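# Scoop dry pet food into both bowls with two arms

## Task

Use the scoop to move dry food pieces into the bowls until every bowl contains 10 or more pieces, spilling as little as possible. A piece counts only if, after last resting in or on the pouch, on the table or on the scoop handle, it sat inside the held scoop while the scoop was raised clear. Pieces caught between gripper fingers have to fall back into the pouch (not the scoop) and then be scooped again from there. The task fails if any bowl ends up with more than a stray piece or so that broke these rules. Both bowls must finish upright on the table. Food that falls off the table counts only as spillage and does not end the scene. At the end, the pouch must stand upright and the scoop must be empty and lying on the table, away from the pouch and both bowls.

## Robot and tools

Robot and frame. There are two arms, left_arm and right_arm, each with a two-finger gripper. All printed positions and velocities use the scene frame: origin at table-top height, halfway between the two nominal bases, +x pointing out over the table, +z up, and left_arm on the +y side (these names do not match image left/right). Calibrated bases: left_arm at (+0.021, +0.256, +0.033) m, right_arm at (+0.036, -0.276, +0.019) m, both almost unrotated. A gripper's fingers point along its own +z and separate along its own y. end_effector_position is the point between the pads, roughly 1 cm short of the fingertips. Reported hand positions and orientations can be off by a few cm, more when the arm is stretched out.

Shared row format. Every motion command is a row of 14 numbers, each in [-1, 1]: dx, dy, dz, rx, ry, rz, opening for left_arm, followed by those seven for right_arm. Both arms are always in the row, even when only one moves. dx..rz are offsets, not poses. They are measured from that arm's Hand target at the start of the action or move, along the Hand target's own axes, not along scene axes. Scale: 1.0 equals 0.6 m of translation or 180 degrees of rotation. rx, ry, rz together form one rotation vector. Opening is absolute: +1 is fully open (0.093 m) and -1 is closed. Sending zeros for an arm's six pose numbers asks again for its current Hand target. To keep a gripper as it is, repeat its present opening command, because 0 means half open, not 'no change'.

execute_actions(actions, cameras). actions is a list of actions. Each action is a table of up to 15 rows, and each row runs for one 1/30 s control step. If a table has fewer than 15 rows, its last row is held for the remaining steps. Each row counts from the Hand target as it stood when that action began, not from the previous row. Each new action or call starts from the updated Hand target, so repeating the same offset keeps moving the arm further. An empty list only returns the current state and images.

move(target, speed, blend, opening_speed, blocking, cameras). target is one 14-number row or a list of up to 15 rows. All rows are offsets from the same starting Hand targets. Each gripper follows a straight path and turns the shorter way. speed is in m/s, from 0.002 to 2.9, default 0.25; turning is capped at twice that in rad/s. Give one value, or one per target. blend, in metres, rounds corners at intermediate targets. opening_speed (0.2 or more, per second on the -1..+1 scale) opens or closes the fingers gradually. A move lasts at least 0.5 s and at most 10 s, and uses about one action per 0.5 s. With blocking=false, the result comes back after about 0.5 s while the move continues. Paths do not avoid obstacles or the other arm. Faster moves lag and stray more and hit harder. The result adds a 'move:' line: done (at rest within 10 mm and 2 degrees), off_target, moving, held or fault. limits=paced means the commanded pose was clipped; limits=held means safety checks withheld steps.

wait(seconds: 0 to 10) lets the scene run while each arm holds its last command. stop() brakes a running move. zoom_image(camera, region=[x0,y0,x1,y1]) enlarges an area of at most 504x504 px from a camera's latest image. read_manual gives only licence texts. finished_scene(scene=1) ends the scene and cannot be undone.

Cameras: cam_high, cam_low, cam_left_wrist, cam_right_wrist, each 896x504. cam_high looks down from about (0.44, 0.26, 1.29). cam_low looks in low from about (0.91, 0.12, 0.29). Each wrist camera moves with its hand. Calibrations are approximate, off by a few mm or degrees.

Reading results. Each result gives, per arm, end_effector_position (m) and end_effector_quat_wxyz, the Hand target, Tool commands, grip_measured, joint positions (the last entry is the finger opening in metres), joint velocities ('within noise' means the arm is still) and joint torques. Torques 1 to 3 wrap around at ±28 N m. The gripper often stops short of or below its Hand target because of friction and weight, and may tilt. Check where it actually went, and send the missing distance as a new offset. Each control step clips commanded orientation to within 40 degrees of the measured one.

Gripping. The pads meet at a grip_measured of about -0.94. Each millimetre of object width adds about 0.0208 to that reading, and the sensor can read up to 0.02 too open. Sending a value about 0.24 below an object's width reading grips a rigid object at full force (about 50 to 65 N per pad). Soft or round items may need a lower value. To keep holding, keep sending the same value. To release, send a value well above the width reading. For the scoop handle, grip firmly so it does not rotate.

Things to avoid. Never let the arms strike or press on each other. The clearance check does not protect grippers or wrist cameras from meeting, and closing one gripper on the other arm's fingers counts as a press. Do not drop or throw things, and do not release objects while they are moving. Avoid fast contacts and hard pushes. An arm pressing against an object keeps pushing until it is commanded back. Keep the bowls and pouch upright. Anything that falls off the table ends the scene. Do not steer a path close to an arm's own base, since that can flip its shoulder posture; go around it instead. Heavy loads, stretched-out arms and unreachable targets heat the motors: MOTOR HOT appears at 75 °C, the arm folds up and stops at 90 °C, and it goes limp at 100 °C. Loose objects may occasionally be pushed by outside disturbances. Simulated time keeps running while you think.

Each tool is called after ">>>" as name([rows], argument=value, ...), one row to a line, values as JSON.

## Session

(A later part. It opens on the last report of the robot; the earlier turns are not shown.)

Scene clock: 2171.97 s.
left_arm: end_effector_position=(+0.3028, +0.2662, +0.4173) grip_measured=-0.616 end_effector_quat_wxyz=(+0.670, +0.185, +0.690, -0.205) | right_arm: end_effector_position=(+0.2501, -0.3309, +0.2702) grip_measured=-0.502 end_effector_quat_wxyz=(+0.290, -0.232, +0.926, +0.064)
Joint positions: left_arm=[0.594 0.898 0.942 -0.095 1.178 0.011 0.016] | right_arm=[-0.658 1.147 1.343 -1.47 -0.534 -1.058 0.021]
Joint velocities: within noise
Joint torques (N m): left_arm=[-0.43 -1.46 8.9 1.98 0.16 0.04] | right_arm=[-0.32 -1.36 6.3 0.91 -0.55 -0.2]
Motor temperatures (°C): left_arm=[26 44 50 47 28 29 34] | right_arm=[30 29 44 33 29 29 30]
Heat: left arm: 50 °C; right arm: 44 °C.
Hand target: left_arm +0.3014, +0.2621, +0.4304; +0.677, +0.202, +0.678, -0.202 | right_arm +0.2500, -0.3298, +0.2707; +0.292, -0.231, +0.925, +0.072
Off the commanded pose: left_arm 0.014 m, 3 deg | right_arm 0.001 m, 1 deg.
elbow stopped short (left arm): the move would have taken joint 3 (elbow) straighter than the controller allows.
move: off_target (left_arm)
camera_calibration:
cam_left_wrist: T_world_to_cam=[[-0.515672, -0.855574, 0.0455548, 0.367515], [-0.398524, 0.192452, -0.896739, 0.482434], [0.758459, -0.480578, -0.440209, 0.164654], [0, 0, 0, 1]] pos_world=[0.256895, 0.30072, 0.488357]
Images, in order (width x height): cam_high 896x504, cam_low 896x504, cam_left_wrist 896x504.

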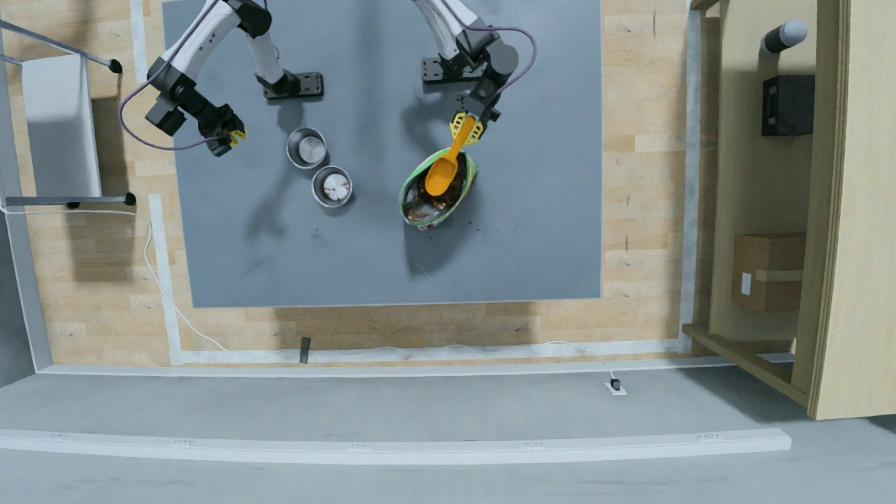

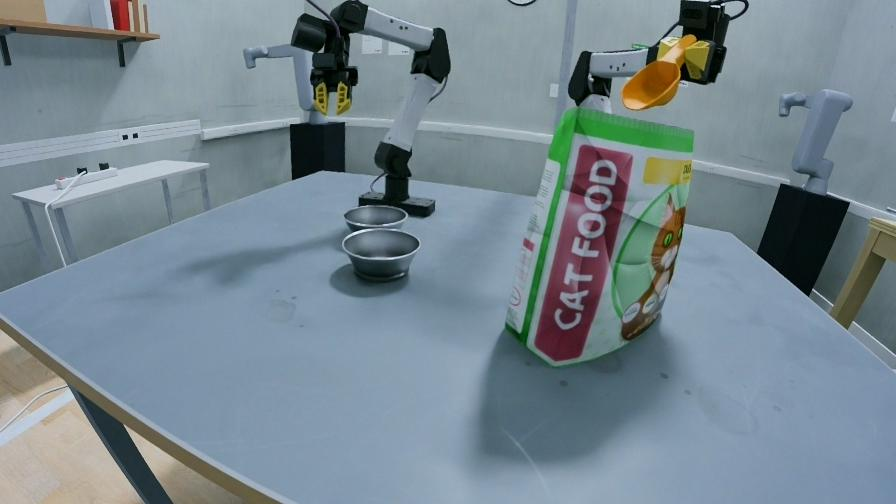

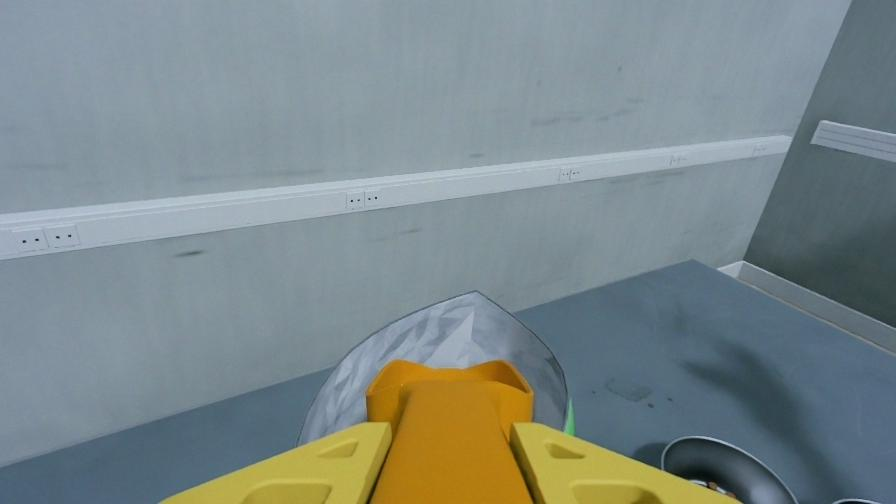

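>>> move([
  [0.1,0,0.0367,0,0.0944,0,-0.97,0,0,0,0,0,0,-0.5],
  [0.1833,0,0.0617,0,0.1778,0,-0.97,0,0,0,0,0,0,-0.5],
  [0.2417,0,0.07,0,0.2333,0,-0.97,0,0,0,0,0,0,-0.5],
], speed=[0.15,0.15,0.1], blend=[0.02,0.01,0], cameras=["cam_high","cam_low","cam_left_wrist"])

>>> zoom_image(camera="cam_high", region=[390, 140, 480, 240])

Scene clock: 2187.00 s.
left_arm: end_effector_position=(+0.3436, +0.2347, +0.3061) grip_measured=-0.616 end_effector_quat_wxyz=(+0.435, +0.275, +0.850, -0.115) | right_arm: end_effector_position=(+0.2501, -0.3309, +0.2702) grip_measured=-0.502 end_effector_quat_wxyz=(+0.290, -0.232, +0.926, +0.064)
Joint positions: left_arm=[0.217 1.191 1.226 -0.856 0.623 0.616 0.016] | right_arm=[-0.658 1.147 1.343 -1.47 -0.534 -1.058 0.021]
Joint velocities: within noise
Joint torques (N m): left_arm=[-0.25 -2.18 6.63 0.9 -0.26 0.17] | right_arm=[-0.35 -1.33 6.34 0.92 -0.55 -0.19]
Motor temperatures (°C): left_arm=[26 39 50 48 28 29 34] | right_arm=[30 29 44 33 29 29 30]
Heat: left arm: 50 °C; right arm: 44 °C.
Hand target: left_arm +0.3365, +0.2391, +0.2854; +0.390, +0.261, +0.876, -0.116 | right_arm +0.2500, -0.3298, +0.2707; +0.292, -0.231, +0.925, +0.072
Off the commanded pose: left_arm 0.022 m, 6 deg | right_arm 0.001 m, 1 deg.
move: off_target (left_arm)
camera_calibration:
cam_left_wrist: T_world_to_cam=[[-0.550572, -0.833572, -0.0450385, 0.401157], [-0.721507, 0.502303, -0.47657, 0.3147], [0.419879, -0.229891, -0.877982, 0.261124], [0, 0, 0, 1]] pos_world=[0.338284, 0.236349, 0.397307]
Images, in order (width x height): cam_high 896x504, cam_low 896x504, cam_left_wrist 896x504.

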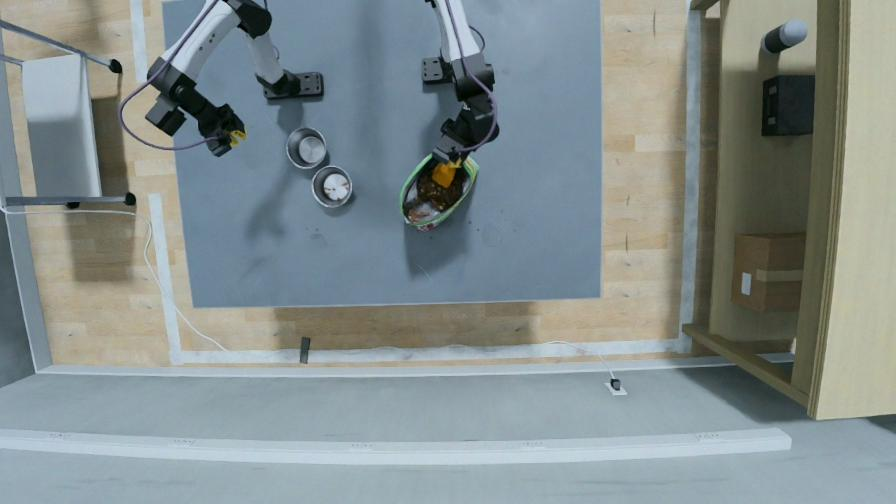

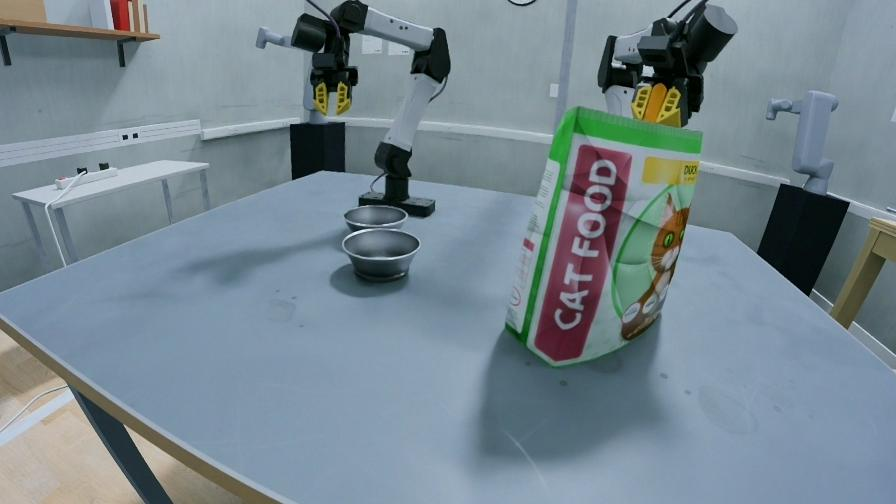

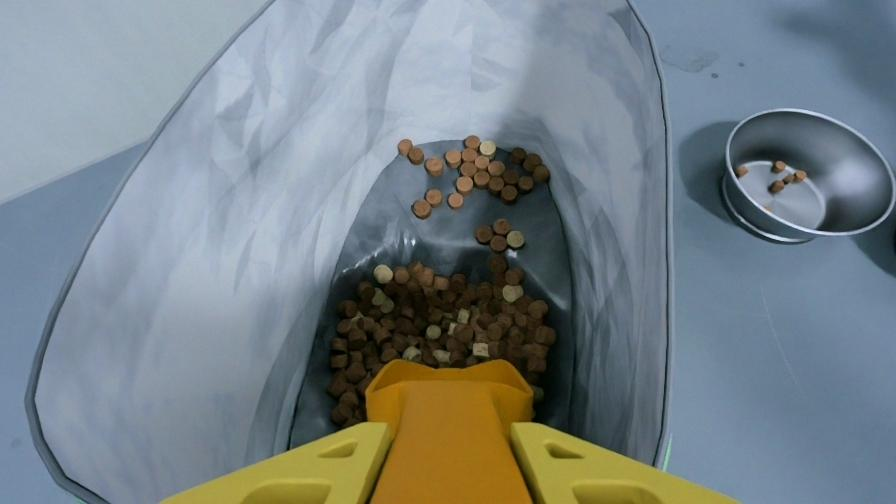

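Scaled by 5.040 from the camera's 896x504 image, which has a finer 1280x720 frame.

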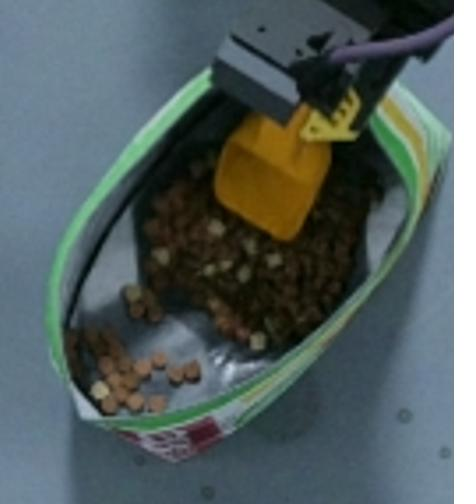

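>>> move([
  [-0.0187,0,0.0505,0,-0.0111,0,-0.97,0,0,0,0,0,0,-0.5],
  [-0.0602,0,0.0917,0,-0.0333,0,-0.97,0,0,0,0,0,0,-0.5],
], speed=0.08, cameras=["cam_high","cam_left_wrist"])

>>> zoom_image(camera="cam_high", region=[390, 140, 480, 240])

Scene clock: 2198.33 s.
left_arm: end_effector_position=(+0.3863, +0.2056, +0.2816) grip_measured=-0.616 end_effector_quat_wxyz=(+0.436, +0.255, +0.853, -0.130) | right_arm: end_effector_position=(+0.2501, -0.3309, +0.2702) grip_measured=-0.502 end_effector_quat_wxyz=(+0.290, -0.232, +0.926, +0.064)
Joint positions: left_arm=[0.071 1.295 1.172 -0.625 0.533 0.442 0.016] | right_arm=[-0.658 1.147 1.343 -1.47 -0.534 -1.058 0.021]
Joint velocities: within noise
Joint torques (N m): left_arm=[-0.87 -4.22 5.61 2.06 0.1 0.03] | right_arm=[-0.31 -1.32 6.32 0.92 -0.56 -0.2]
Motor temperatures (°C): left_arm=[26 37 49 47 28 29 34] | right_arm=[30 29 44 33 29 29 30]
Heat: left arm: 49 °C; right arm: 44 °C.
Hand target: left_arm +0.3909, +0.2035, +0.2753; +0.435, +0.254, +0.854, -0.130 | right_arm +0.2500, -0.3298, +0.2707; +0.292, -0.231, +0.925, +0.072
Off the commanded pose: left_arm 0.008 m, 0 deg | right_arm 0.001 m, 1 deg.
move: done
camera_calibration:
cam_left_wrist: T_world_to_cam=[[-0.533227, -0.845971, -0.00125665, 0.382855], [-0.738619, 0.466285, -0.486847, 0.365362], [0.412445, -0.258672, -0.873486, 0.222499], [0, 0, 0, 1]] pos_world=[0.382244, 0.211076, 0.372706]
Images, in order (width x height): cam_high 896x504, cam_left_wrist 896x504.

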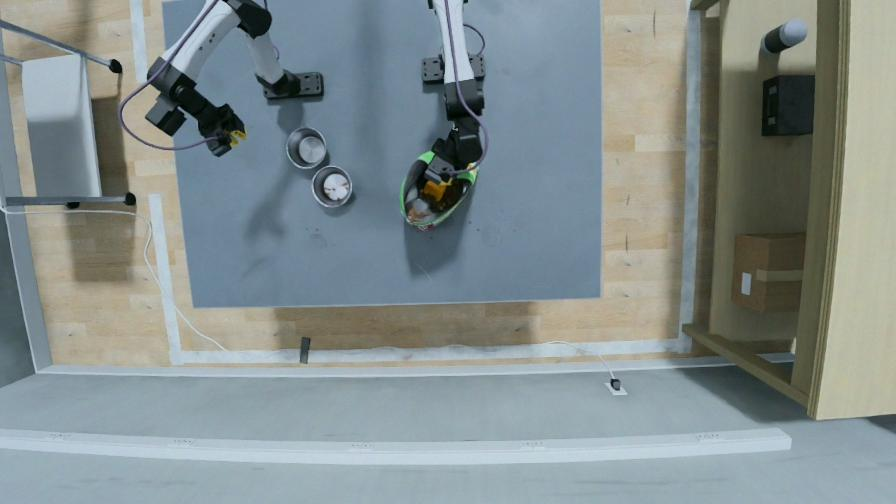

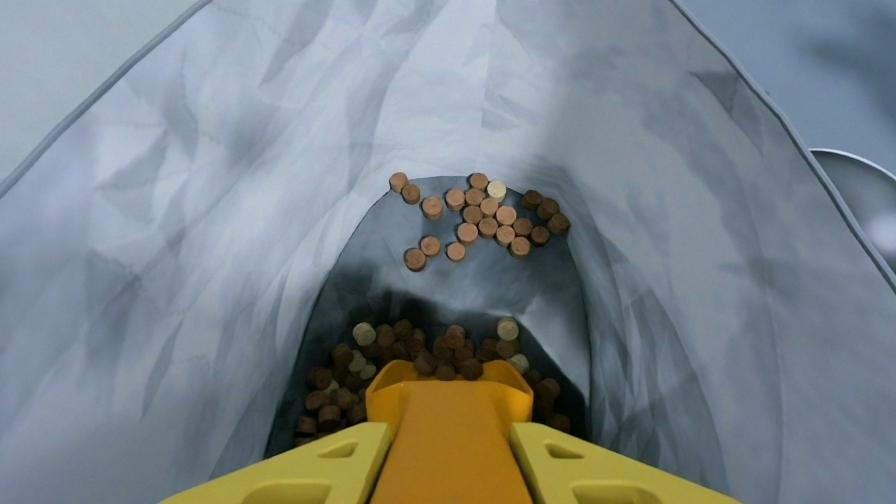

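Scaled by 5.040 from the camera's 896x504 image, which has a finer 1280x720 frame.

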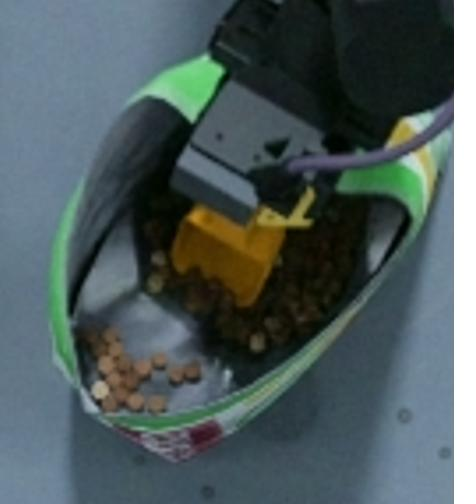

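>>> move([
  [-0.0088,0,0.0348,0,-0.0556,0,-0.97,0,0,0,0,0,0,-0.5],
  [-0.0282,0,0.0104,0,-0.1111,0,-0.97,0,0,0,0,0,0,-0.5],
  [-0.0674,0,-0.049,0,-0.1444,0,-0.97,0,0,0,0,0,0,-0.5],
], speed=[0.1,0.1,0.12], blend=[0.005,0.005,0], cameras=["cam_high","cam_left_wrist"])

>>> zoom_image(camera="cam_high", region=[390, 140, 480, 240])

Scene clock: 2214.60 s.
left_arm: end_effector_position=(+0.3935, +0.2044, +0.3220) grip_measured=-0.616 end_effector_quat_wxyz=(+0.611, +0.217, +0.740, -0.178) | right_arm: end_effector_position=(+0.2501, -0.3309, +0.2702) grip_measured=-0.502 end_effector_quat_wxyz=(+0.290, -0.232, +0.926, +0.064)
Joint positions: left_arm=[0.134 1.155 0.85 0.052 0.713 0.169 0.016] | right_arm=[-0.658 1.147 1.343 -1.47 -0.534 -1.058 0.021]
Joint velocities: within noise
Joint torques (N m): left_arm=[0.35 -5.31 6.57 2.18 0.25 0.02] | right_arm=[-0.29 -1.33 6.31 0.93 -0.56 -0.2]
Motor temperatures (°C): left_arm=[26 35 48 49 28 29 34] | right_arm=[30 29 44 33 29 29 30]
Heat: left arm: 49 °C; right arm: 44 °C.
Hand target: left_arm +0.3909, +0.2035, +0.3255; +0.616, +0.219, +0.734, -0.183 | right_arm +0.2500, -0.3298, +0.2707; +0.292, -0.231, +0.925, +0.072
Off the commanded pose: left_arm 0.004 m, 1 deg | right_arm 0.001 m, 1 deg.
move: done
camera_calibration:
cam_left_wrist: T_world_to_cam=[[-0.525103, -0.851019, 0.00578256, 0.381211], [-0.501247, 0.303779, -0.810228, 0.434852], [0.687763, -0.428352, -0.586086, 0.088307], [0, 0, 0, 1]] pos_world=[0.357409, 0.230145, 0.40188]
Images, in order (width x height): cam_high 896x504, cam_left_wrist 896x504.

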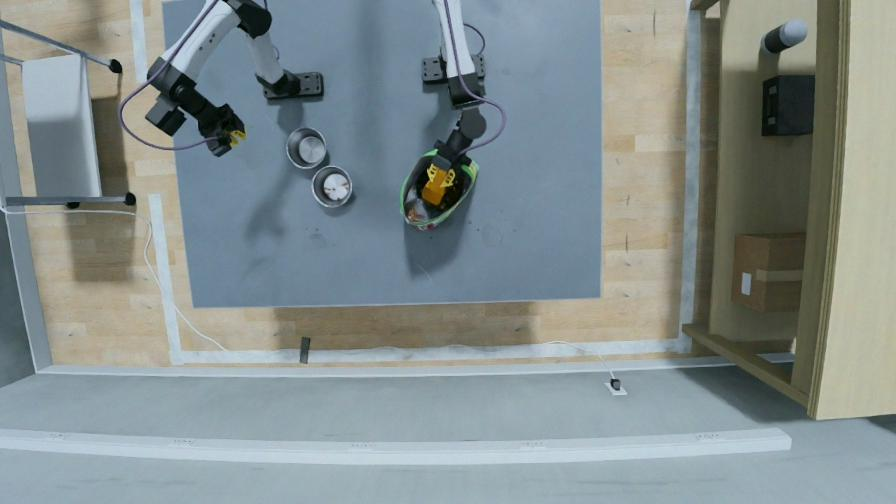

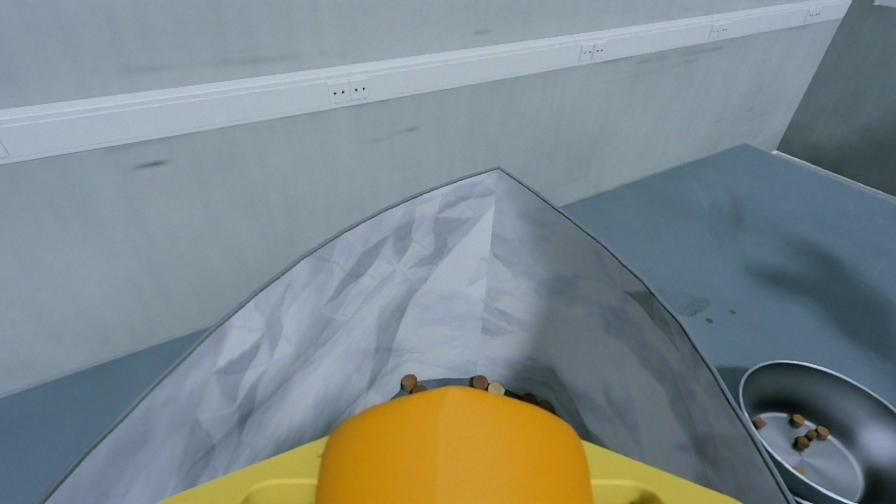

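Scaled by 5.040 from the camera's 896x504 image, which has a finer 1280x720 frame.

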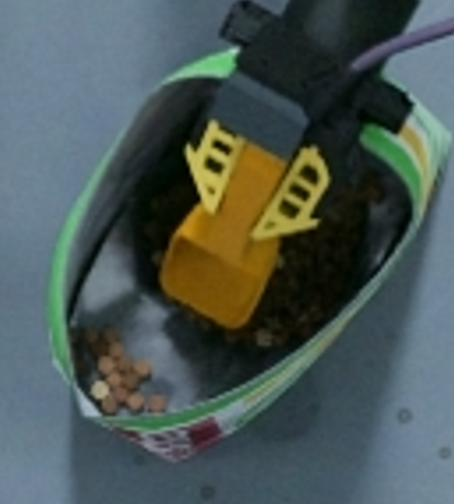

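>>> move([
  [-0.0793,0,-0.031,0,-0.0833,0,-0.97,0,0,0,0,0,0,-0.5],
  [-0.1883,0,-0.0842,0,-0.1944,0,-0.97,0,0,0,0,0,0,-0.5],
], speed=[0.15,0.2], blend=[0.01,0], cameras=["cam_high","cam_low","cam_left_wrist"])

>>> zoom_image(camera="cam_high", region=[390, 140, 480, 240])

>>> zoom_image(camera="cam_low", region=[540, 0, 760, 160])

Scene clock: 2231.63 s.
left_arm: end_effector_position=(+0.3653, +0.2168, +0.4447) grip_measured=-0.616 end_effector_quat_wxyz=(+0.803, +0.160, +0.520, -0.244) | right_arm: end_effector_position=(+0.2501, -0.3309, +0.2702) grip_measured=-0.502 end_effector_quat_wxyz=(+0.290, -0.232, +0.926, +0.064)
Joint positions: left_arm=[0.187 1.155 0.705 1.023 0.72 -0.397 0.016] | right_arm=[-0.658 1.147 1.343 -1.47 -0.534 -1.058 0.021]
Joint velocities: within noise
Joint torques (N m): left_arm=[0.25 -3.43 6.01 1.8 -0.43 0.04] | right_arm=[-0.32 -1.36 6.32 0.92 -0.55 -0.19]
Motor temperatures (°C): left_arm=[26 34 47 52 28 29 34] | right_arm=[30 29 44 33 29 29 30]
Heat: left arm: 52 °C; right arm: 44 °C.
Hand target: left_arm +0.3658, +0.2200, +0.4454; +0.808, +0.153, +0.515, -0.241 | right_arm +0.2500, -0.3298, +0.2707; +0.292, -0.231, +0.925, +0.072
Off the commanded pose: left_arm 0.003 m, 1 deg | right_arm 0.001 m, 1 deg.
move: done
camera_calibration:
cam_left_wrist: T_world_to_cam=[[-0.549621, -0.835328, 0.0120493, 0.379158], [-0.020613, -0.000858786, -0.999787, 0.491118], [0.83516, -0.549752, -0.0167466, -0.0957657], [0, 0, 0, 1]] pos_world=[0.298496, 0.264496, 0.484841]
Images, in order (width x height): cam_high 896x504, cam_low 896x504, cam_left_wrist 896x504.

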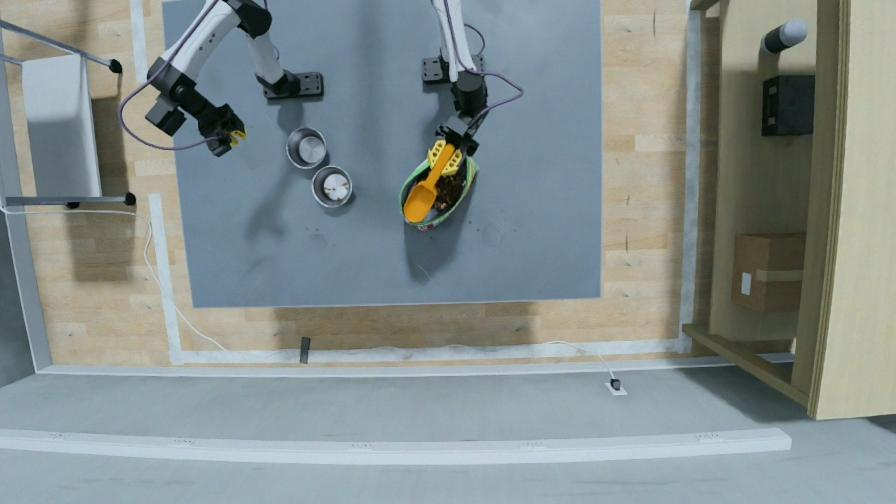

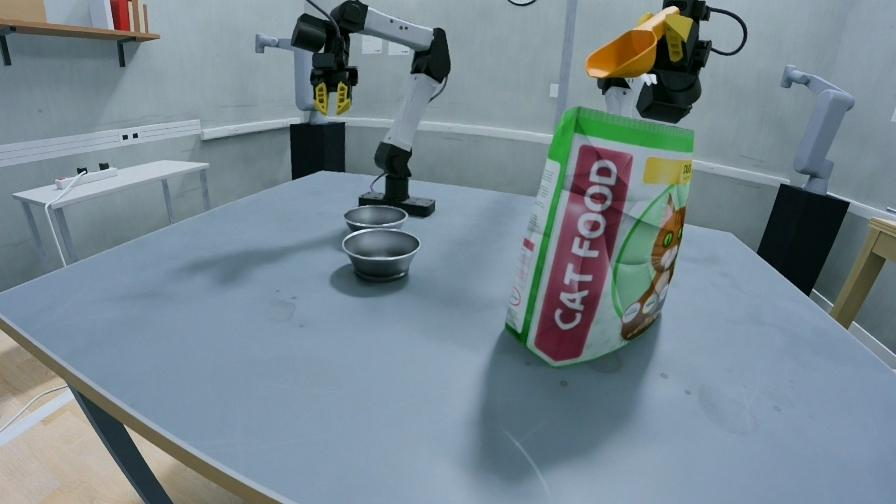

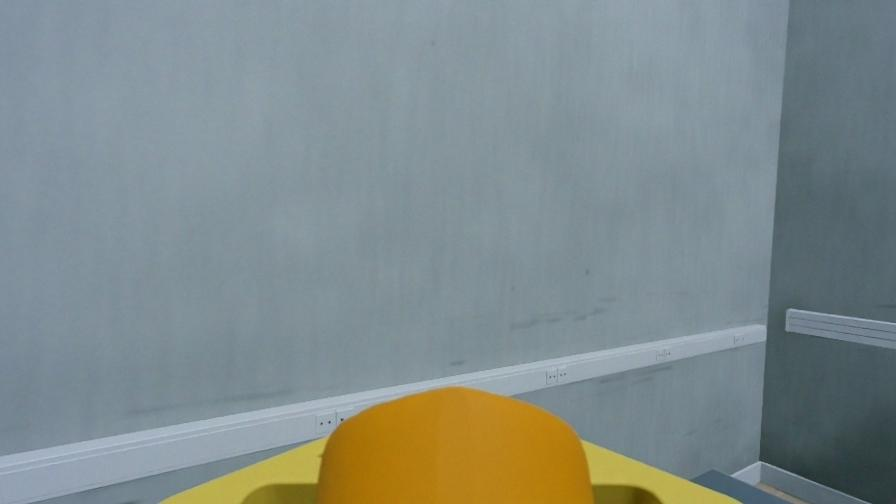

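Scaled by 5.040 from the camera's 896x504 image, which has a finer 1280x720 frame.

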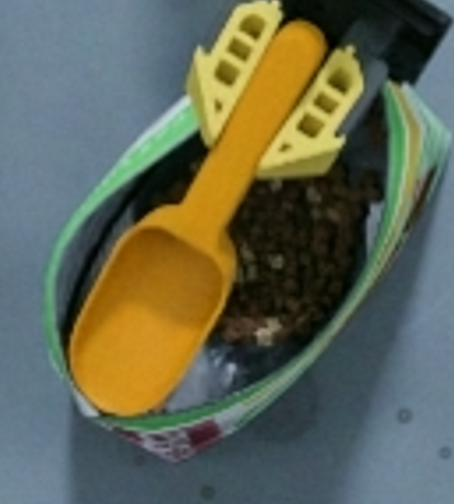

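Scaled by 2.291 from the camera's 896x504 image, which has a finer 1280x720 frame.

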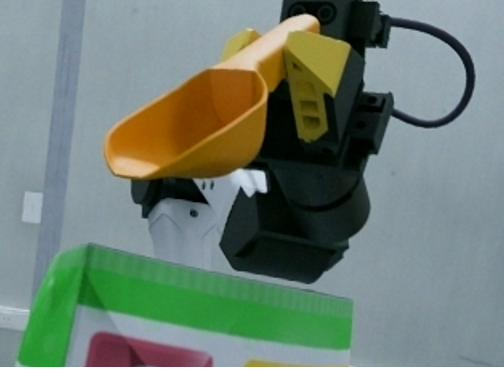

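>>> move([
  [0.074,-0.313,0.1769,0,0.0833,0,-0.97,0,0,0,0,0,0,-0.5],
  [0.4658,-0.2878,0.0707,0,0.1944,0,-0.97,0,0,0,0,0,0,-0.5],
], speed=[0.35,0.3], blend=[0.04,0], cameras=["cam_low"])

>>> move([
  [0.0772,0,0.0136,0,0,0,-0.8,0,0,0,0,0,0,-0.5],
  [0.1298,0,-0.0448,0,0,0,-0.8,0,0,0,0,0,0,-0.5],
  [0.1962,0,-0.0855,0,0,0,-0.8,0,0,0,0,0,0,-0.5],
  [0.2558,0,-0.1073,0,0.011,0,-0.8,0,0,0,0,0,0,-0.5],
], speed=0.08, blend=[0.01,0.01,0.01,0], cameras=["cam_high","cam_low","cam_left_wrist"])

>>> zoom_image(camera="cam_high", region=[390, 140, 480, 240])

Scene clock: 2267.37 s.
left_arm: end_effector_position=(+0.4004, -0.0096, +0.2025) grip_measured=-0.616 end_effector_quat_wxyz=(+0.606, +0.223, +0.743, -0.175) | right_arm: end_effector_position=(+0.2501, -0.3309, +0.2702) grip_measured=-0.502 end_effector_quat_wxyz=(+0.290, -0.232, +0.926, +0.064)
Joint positions: left_arm=[-0.656 1.61 0.689 0.715 -0.056 -0.001 0.016] | right_arm=[-0.658 1.147 1.343 -1.47 -0.534 -1.058 0.021]
Joint velocities: within noise
Joint torques (N m): left_arm=[0.43 -7.73 6.2 2.55 0.05 0.05] | right_arm=[-0.32 -1.35 6.31 0.92 -0.56 -0.2]
Motor temperatures (°C): left_arm=[26 33 47 51 28 29 34] | right_arm=[30 29 43 33 29 29 30]
Heat: left arm: 51 °C; right arm: 43 °C.
Hand target: left_arm +0.4022, -0.0101, +0.2101; +0.616, +0.219, +0.734, -0.183 | right_arm +0.2500, -0.3298, +0.2707; +0.292, -0.231, +0.925, +0.072
Off the commanded pose: left_arm 0.008 m, 2 deg | right_arm 0.001 m, 1 deg.
move: done
Images, in order (width x height): cam_low 896x504.

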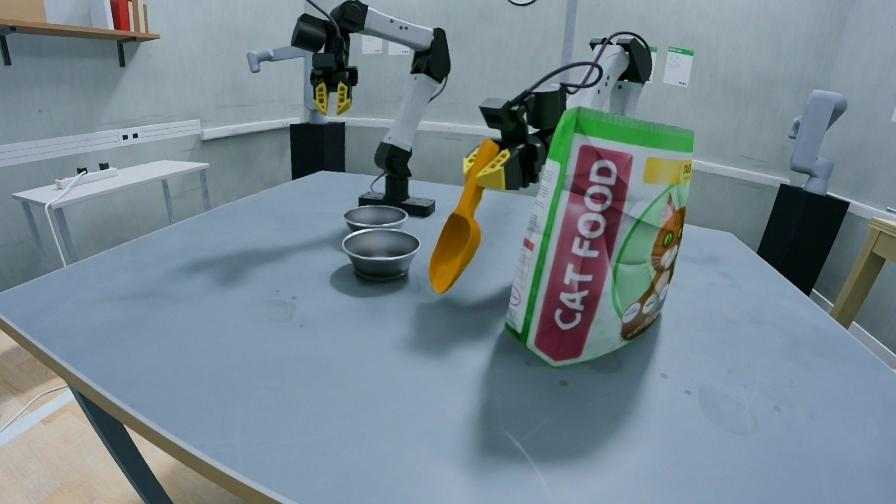

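Scene clock: 2269.93 s.
left_arm: end_effector_position=(+0.3316, +0.0361, +0.0844) grip_measured=-0.616 end_effector_quat_wxyz=(+0.608, +0.223, +0.740, -0.181) | right_arm: end_effector_position=(+0.2501, -0.3309, +0.2702) grip_measured=-0.502 end_effector_quat_wxyz=(+0.290, -0.232, +0.926, +0.064)
Joint positions: left_arm=[-0.666 2.026 0.244 1.584 -0.056 -0.008 0.016] | right_arm=[-0.658 1.147 1.343 -1.47 -0.534 -1.058 0.021]
Joint velocities: within noise
Joint torques (N m): left_arm=[-0.42 -4.94 1.21 2.17 -0.15 0.03] | right_arm=[-0.29 -1.32 6.34 0.92 -0.55 -0.2]
Motor temperatures (°C): left_arm=[26 33 47 51 28 29 34] | right_arm=[30 29 43 33 29 29 30]
Heat: left arm: 51 °C; right arm: 43 °C.
Hand target: left_arm +0.3266, +0.0391, +0.0701; +0.603, +0.222, +0.745, -0.180 | right_arm +0.2500, -0.3298, +0.2707; +0.292, -0.231, +0.925, +0.072
Off the commanded pose: left_arm 0.015 m, 1 deg | right_arm 0.001 m, 1 deg.
joint read past its limit (left arm) — joint 4 (wrist pitch), upper limit.
joint sent to its limit (left arm) — joint 4 (wrist pitch), upper limit. The joint targets still meet the commanded pose.
move: off_target (left_arm)
camera_calibration:
cam_left_wrist: T_world_to_cam=[[-0.536393, -0.843957, 0.00439286, 0.210514], [-0.501685, 0.314662, -0.805791, 0.261806], [0.678671, -0.434425, -0.592183, -0.076737], [0, 0, 0, 1]] pos_world=[0.296342, 0.0619478, 0.164594]
Images, in order (width x height): cam_high 896x504, cam_low 896x504, cam_left_wrist 896x504.

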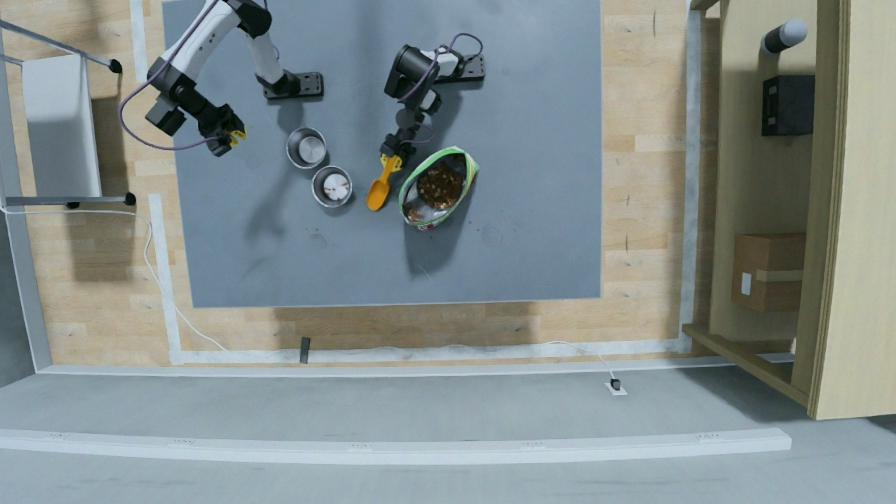

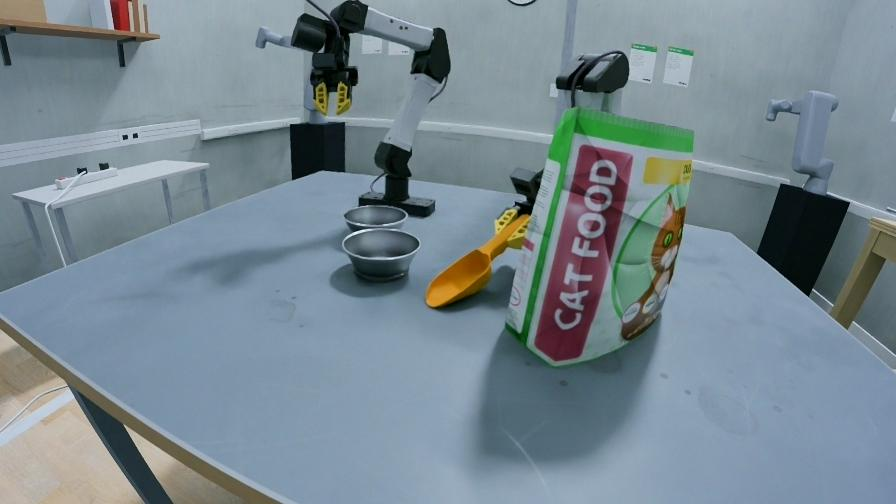

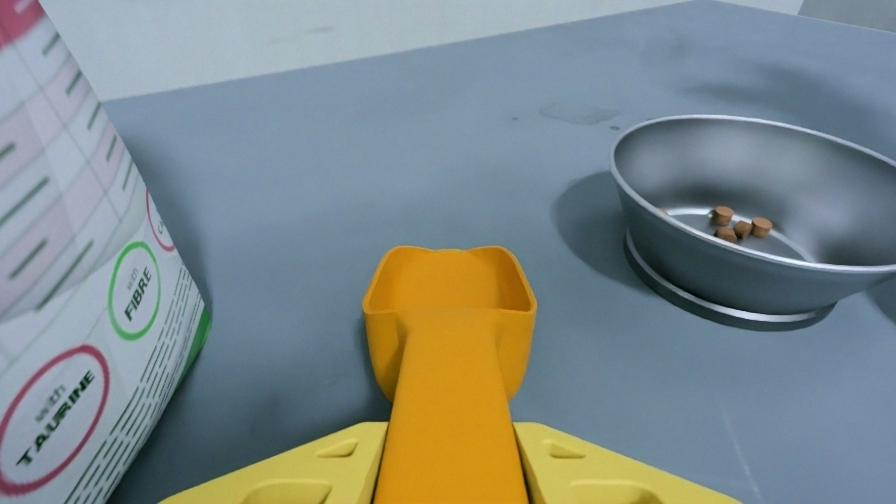

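Scaled by 5.040 from the camera's 896x504 image, which has a finer 1280x720 frame.

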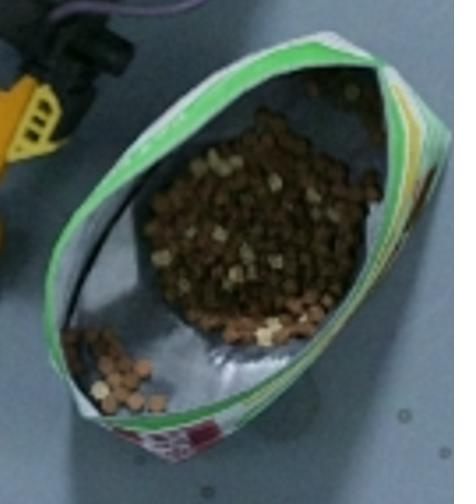

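>>> move([
  [-0.2446,0,-0.0522,0,0,0,-0.97,0,0,0,0,0,0,-0.5],
  [-0.5751,0.0048,-0.1801,-0.032,0.0444,-0.0092,-0.97,0,0,0,0,0,0,-0.5],
  [-0.5334,0.2756,-0.377,-0.032,0.0444,-0.0092,-0.97,0,0,0,0,0,0,-0.5],
], speed=0.3, blend=[0.04,0.04,0], cameras=[])

>>> move([
  [0.0953,0.0232,0.079,0.0294,0.0944,0.016,-0.97,0,0,0,0,0,0,-0.5],
  [0.1623,0.0197,0.139,0.0275,0.172,0.0195,-0.97,0,0,0,0,0,0,-0.5],
  [0.2117,0.0183,0.1738,0.0262,0.2163,0.0216,-0.97,0,0,0,0,0,0,-0.5],
], speed=[0.15,0.12,0.08], blend=[0.02,0.01,0], cameras=["cam_high","cam_left_wrist"])

>>> zoom_image(camera="cam_high", region=[390, 140, 480, 240])

Scene clock: 2319.97 s.
left_arm: end_effector_position=(+0.2885, +0.2644, +0.4211) grip_measured=-0.616 end_effector_quat_wxyz=(+0.549, +0.182, +0.804, -0.136) | right_arm: end_effector_position=(+0.2501, -0.3309, +0.2702) grip_measured=-0.502 end_effector_quat_wxyz=(+0.290, -0.232, +0.926, +0.064)
Joint positions: left_arm=[0.528 1.046 1.443 -1.032 0.919 0.51 0.016] | right_arm=[-0.658 1.147 1.343 -1.47 -0.534 -1.058 0.021]
Joint velocities: within noise
Joint torques (N m): left_arm=[0.2 -1.54 7.9 1.73 0.48 0.19] | right_arm=[-0.34 -1.33 6.31 0.92 -0.54 -0.2]
Motor temperatures (°C): left_arm=[26 33 42 53 28 29 34] | right_arm=[30 29 43 33 29 29 30]
Heat: left arm: 53 °C; right arm: 43 °C.
Hand target: left_arm +0.2878, +0.2622, +0.4302; +0.557, +0.192, +0.796, -0.135 | right_arm +0.2500, -0.3298, +0.2707; +0.292, -0.231, +0.925, +0.072
Off the commanded pose: left_arm 0.009 m, 2 deg | right_arm 0.001 m, 1 deg.
move: done
No camera images: "cameras" was empty.

Scene clock: 2323.40 s.
left_arm: end_effector_position=(+0.3499, +0.2435, +0.2884) grip_measured=-0.616 end_effector_quat_wxyz=(+0.293, +0.287, +0.909, -0.076) | right_arm: end_effector_position=(+0.2501, -0.3309, +0.2702) grip_measured=-0.502 end_effector_quat_wxyz=(+0.290, -0.232, +0.926, +0.064)
Joint positions: left_arm=[0.131 1.409 1.508 -1.181 0.388 0.67 0.016] | right_arm=[-0.658 1.147 1.343 -1.47 -0.534 -1.058 0.021]
Joint velocities: within noise
Joint torques (N m): left_arm=[-0.18 -4.52 5.76 0.83 -0.18 -0.01] | right_arm=[-0.29 -1.32 6.3 0.93 -0.55 -0.2]
Motor temperatures (°C): left_arm=[26 33 43 52 28 29 34] | right_arm=[30 29 43 33 29 29 30]
Heat: left arm: 52 °C; right arm: 43 °C.
Hand target: left_arm +0.3412, +0.2471, +0.2751; +0.256, +0.275, +0.924, -0.077 | right_arm +0.2500, -0.3298, +0.2707; +0.292, -0.231, +0.925, +0.072
Off the commanded pose: left_arm 0.016 m, 5 deg | right_arm 0.001 m, 1 deg.
move: off_target (left_arm)
camera_calibration:
cam_left_wrist: T_world_to_cam=[[-0.55118, -0.8336, -0.036214, 0.408862], [-0.817434, 0.548177, -0.176928, 0.242358], [0.167339, -0.0679165, -0.983557, 0.324315], [0, 0, 0, 1]] pos_world=[0.369198, 0.229999, 0.376669]
Images, in order (width x height): cam_high 896x504, cam_left_wrist 896x504.

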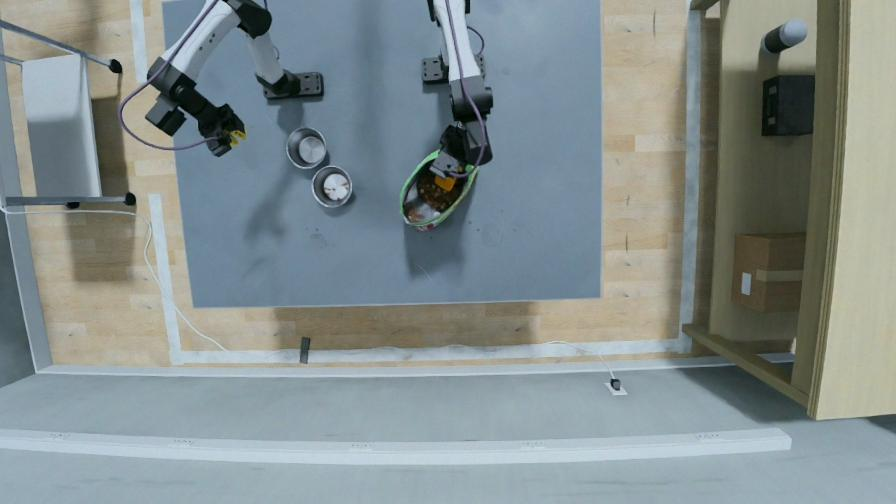

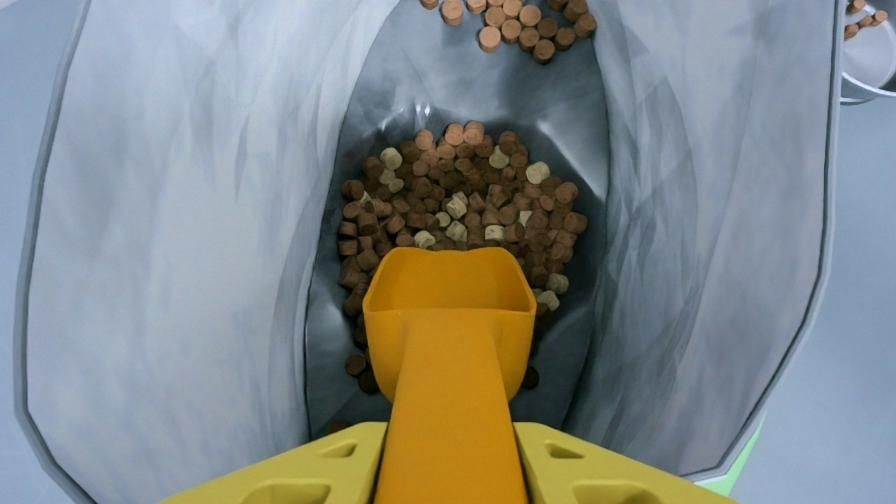

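Scaled by 5.040 from the camera's 896x504 image, which has a finer 1280x720 frame.

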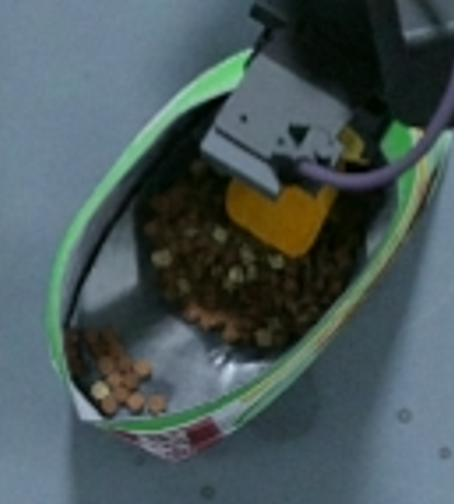

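>>> move([
  [0.0172,0,0.0286,0,0,0,-0.97,0,0,0,0,0,0,-0.5],
  [-0.0388,0,0.0486,0,-0.05,0,-0.97,0,0,0,0,0,0,-0.5],
  [-0.0754,0,0.0686,0,-0.0833,0,-0.97,0,0,0,0,0,0,-0.5],
], speed=0.08, blend=[0,0.005,0], cameras=["cam_left_wrist","cam_high"])

>>> zoom_image(camera="cam_high", region=[390, 140, 480, 240])

Scene clock: 2342.37 s.
left_arm: end_effector_position=(+0.3815, +0.2223, +0.2630) grip_measured=-0.616 end_effector_quat_wxyz=(+0.354, +0.252, +0.894, -0.105) | right_arm: end_effector_position=(+0.2501, -0.3309, +0.2702) grip_measured=-0.502 end_effector_quat_wxyz=(+0.290, -0.232, +0.926, +0.064)
Joint positions: left_arm=[0.08 1.385 1.298 -0.845 0.439 0.508 0.016] | right_arm=[-0.658 1.147 1.343 -1.47 -0.534 -1.058 0.021]
Joint velocities: within noise
Joint torques (N m): left_arm=[-1.14 -5.27 4.89 2.22 0.47 0.08] | right_arm=[-0.29 -1.33 6.3 0.91 -0.56 -0.2]
Motor temperatures (°C): left_arm=[26 33 44 48 28 29 34] | right_arm=[30 29 43 33 29 29 30]
Heat: left arm: 48 °C; right arm: 43 °C.
Hand target: left_arm +0.3915, +0.2143, +0.2632; +0.374, +0.263, +0.882, -0.112 | right_arm +0.2500, -0.3298, +0.2707; +0.292, -0.231, +0.925, +0.072
Off the commanded pose: left_arm 0.013 m, 3 deg | right_arm 0.001 m, 1 deg.
move: off_target (left_arm)
camera_calibration:
cam_left_wrist: T_world_to_cam=[[-0.509601, -0.860401, 0.00415716, 0.387137], [-0.817253, 0.482523, -0.315071, 0.326235], [0.269082, -0.163958, -0.949059, 0.266108], [0, 0, 0, 1]] pos_world=[0.392297, 0.219308, 0.35373]
Images, in order (width x height): cam_high 896x504, cam_left_wrist 896x504.

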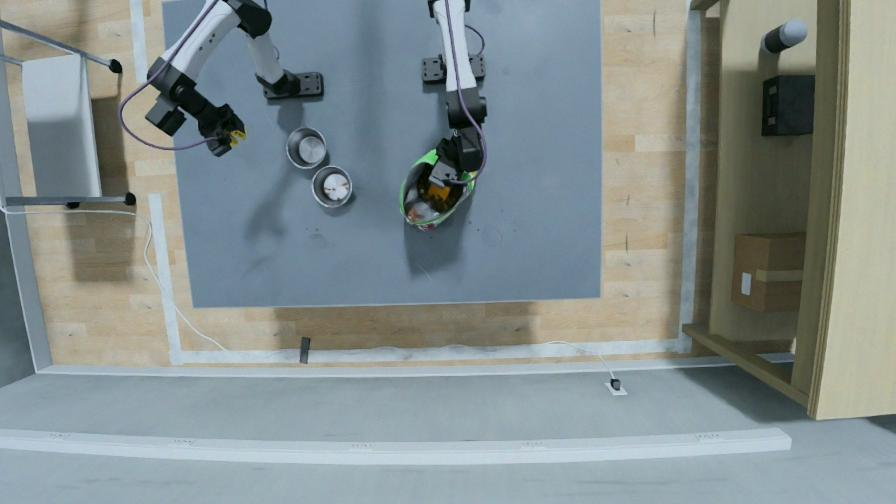

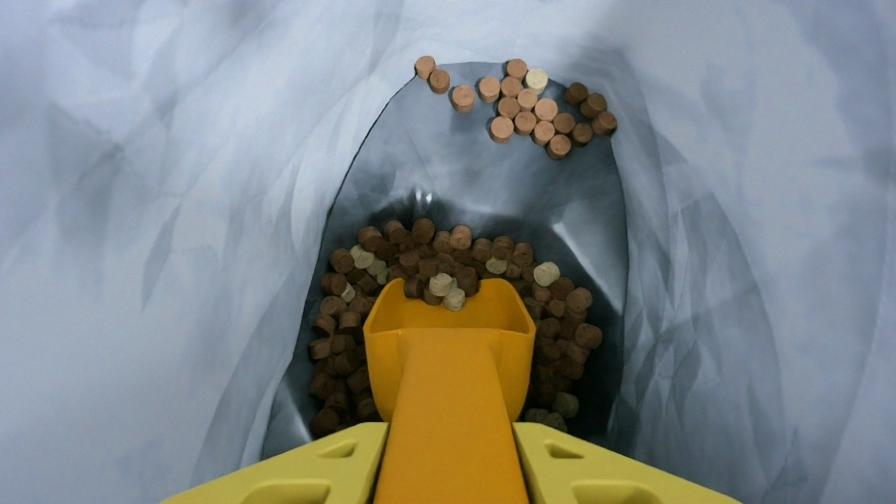

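Scaled by 5.040 from the camera's 896x504 image, which has a finer 1280x720 frame.

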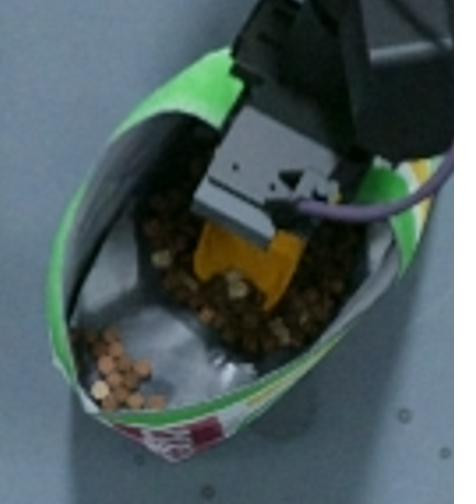

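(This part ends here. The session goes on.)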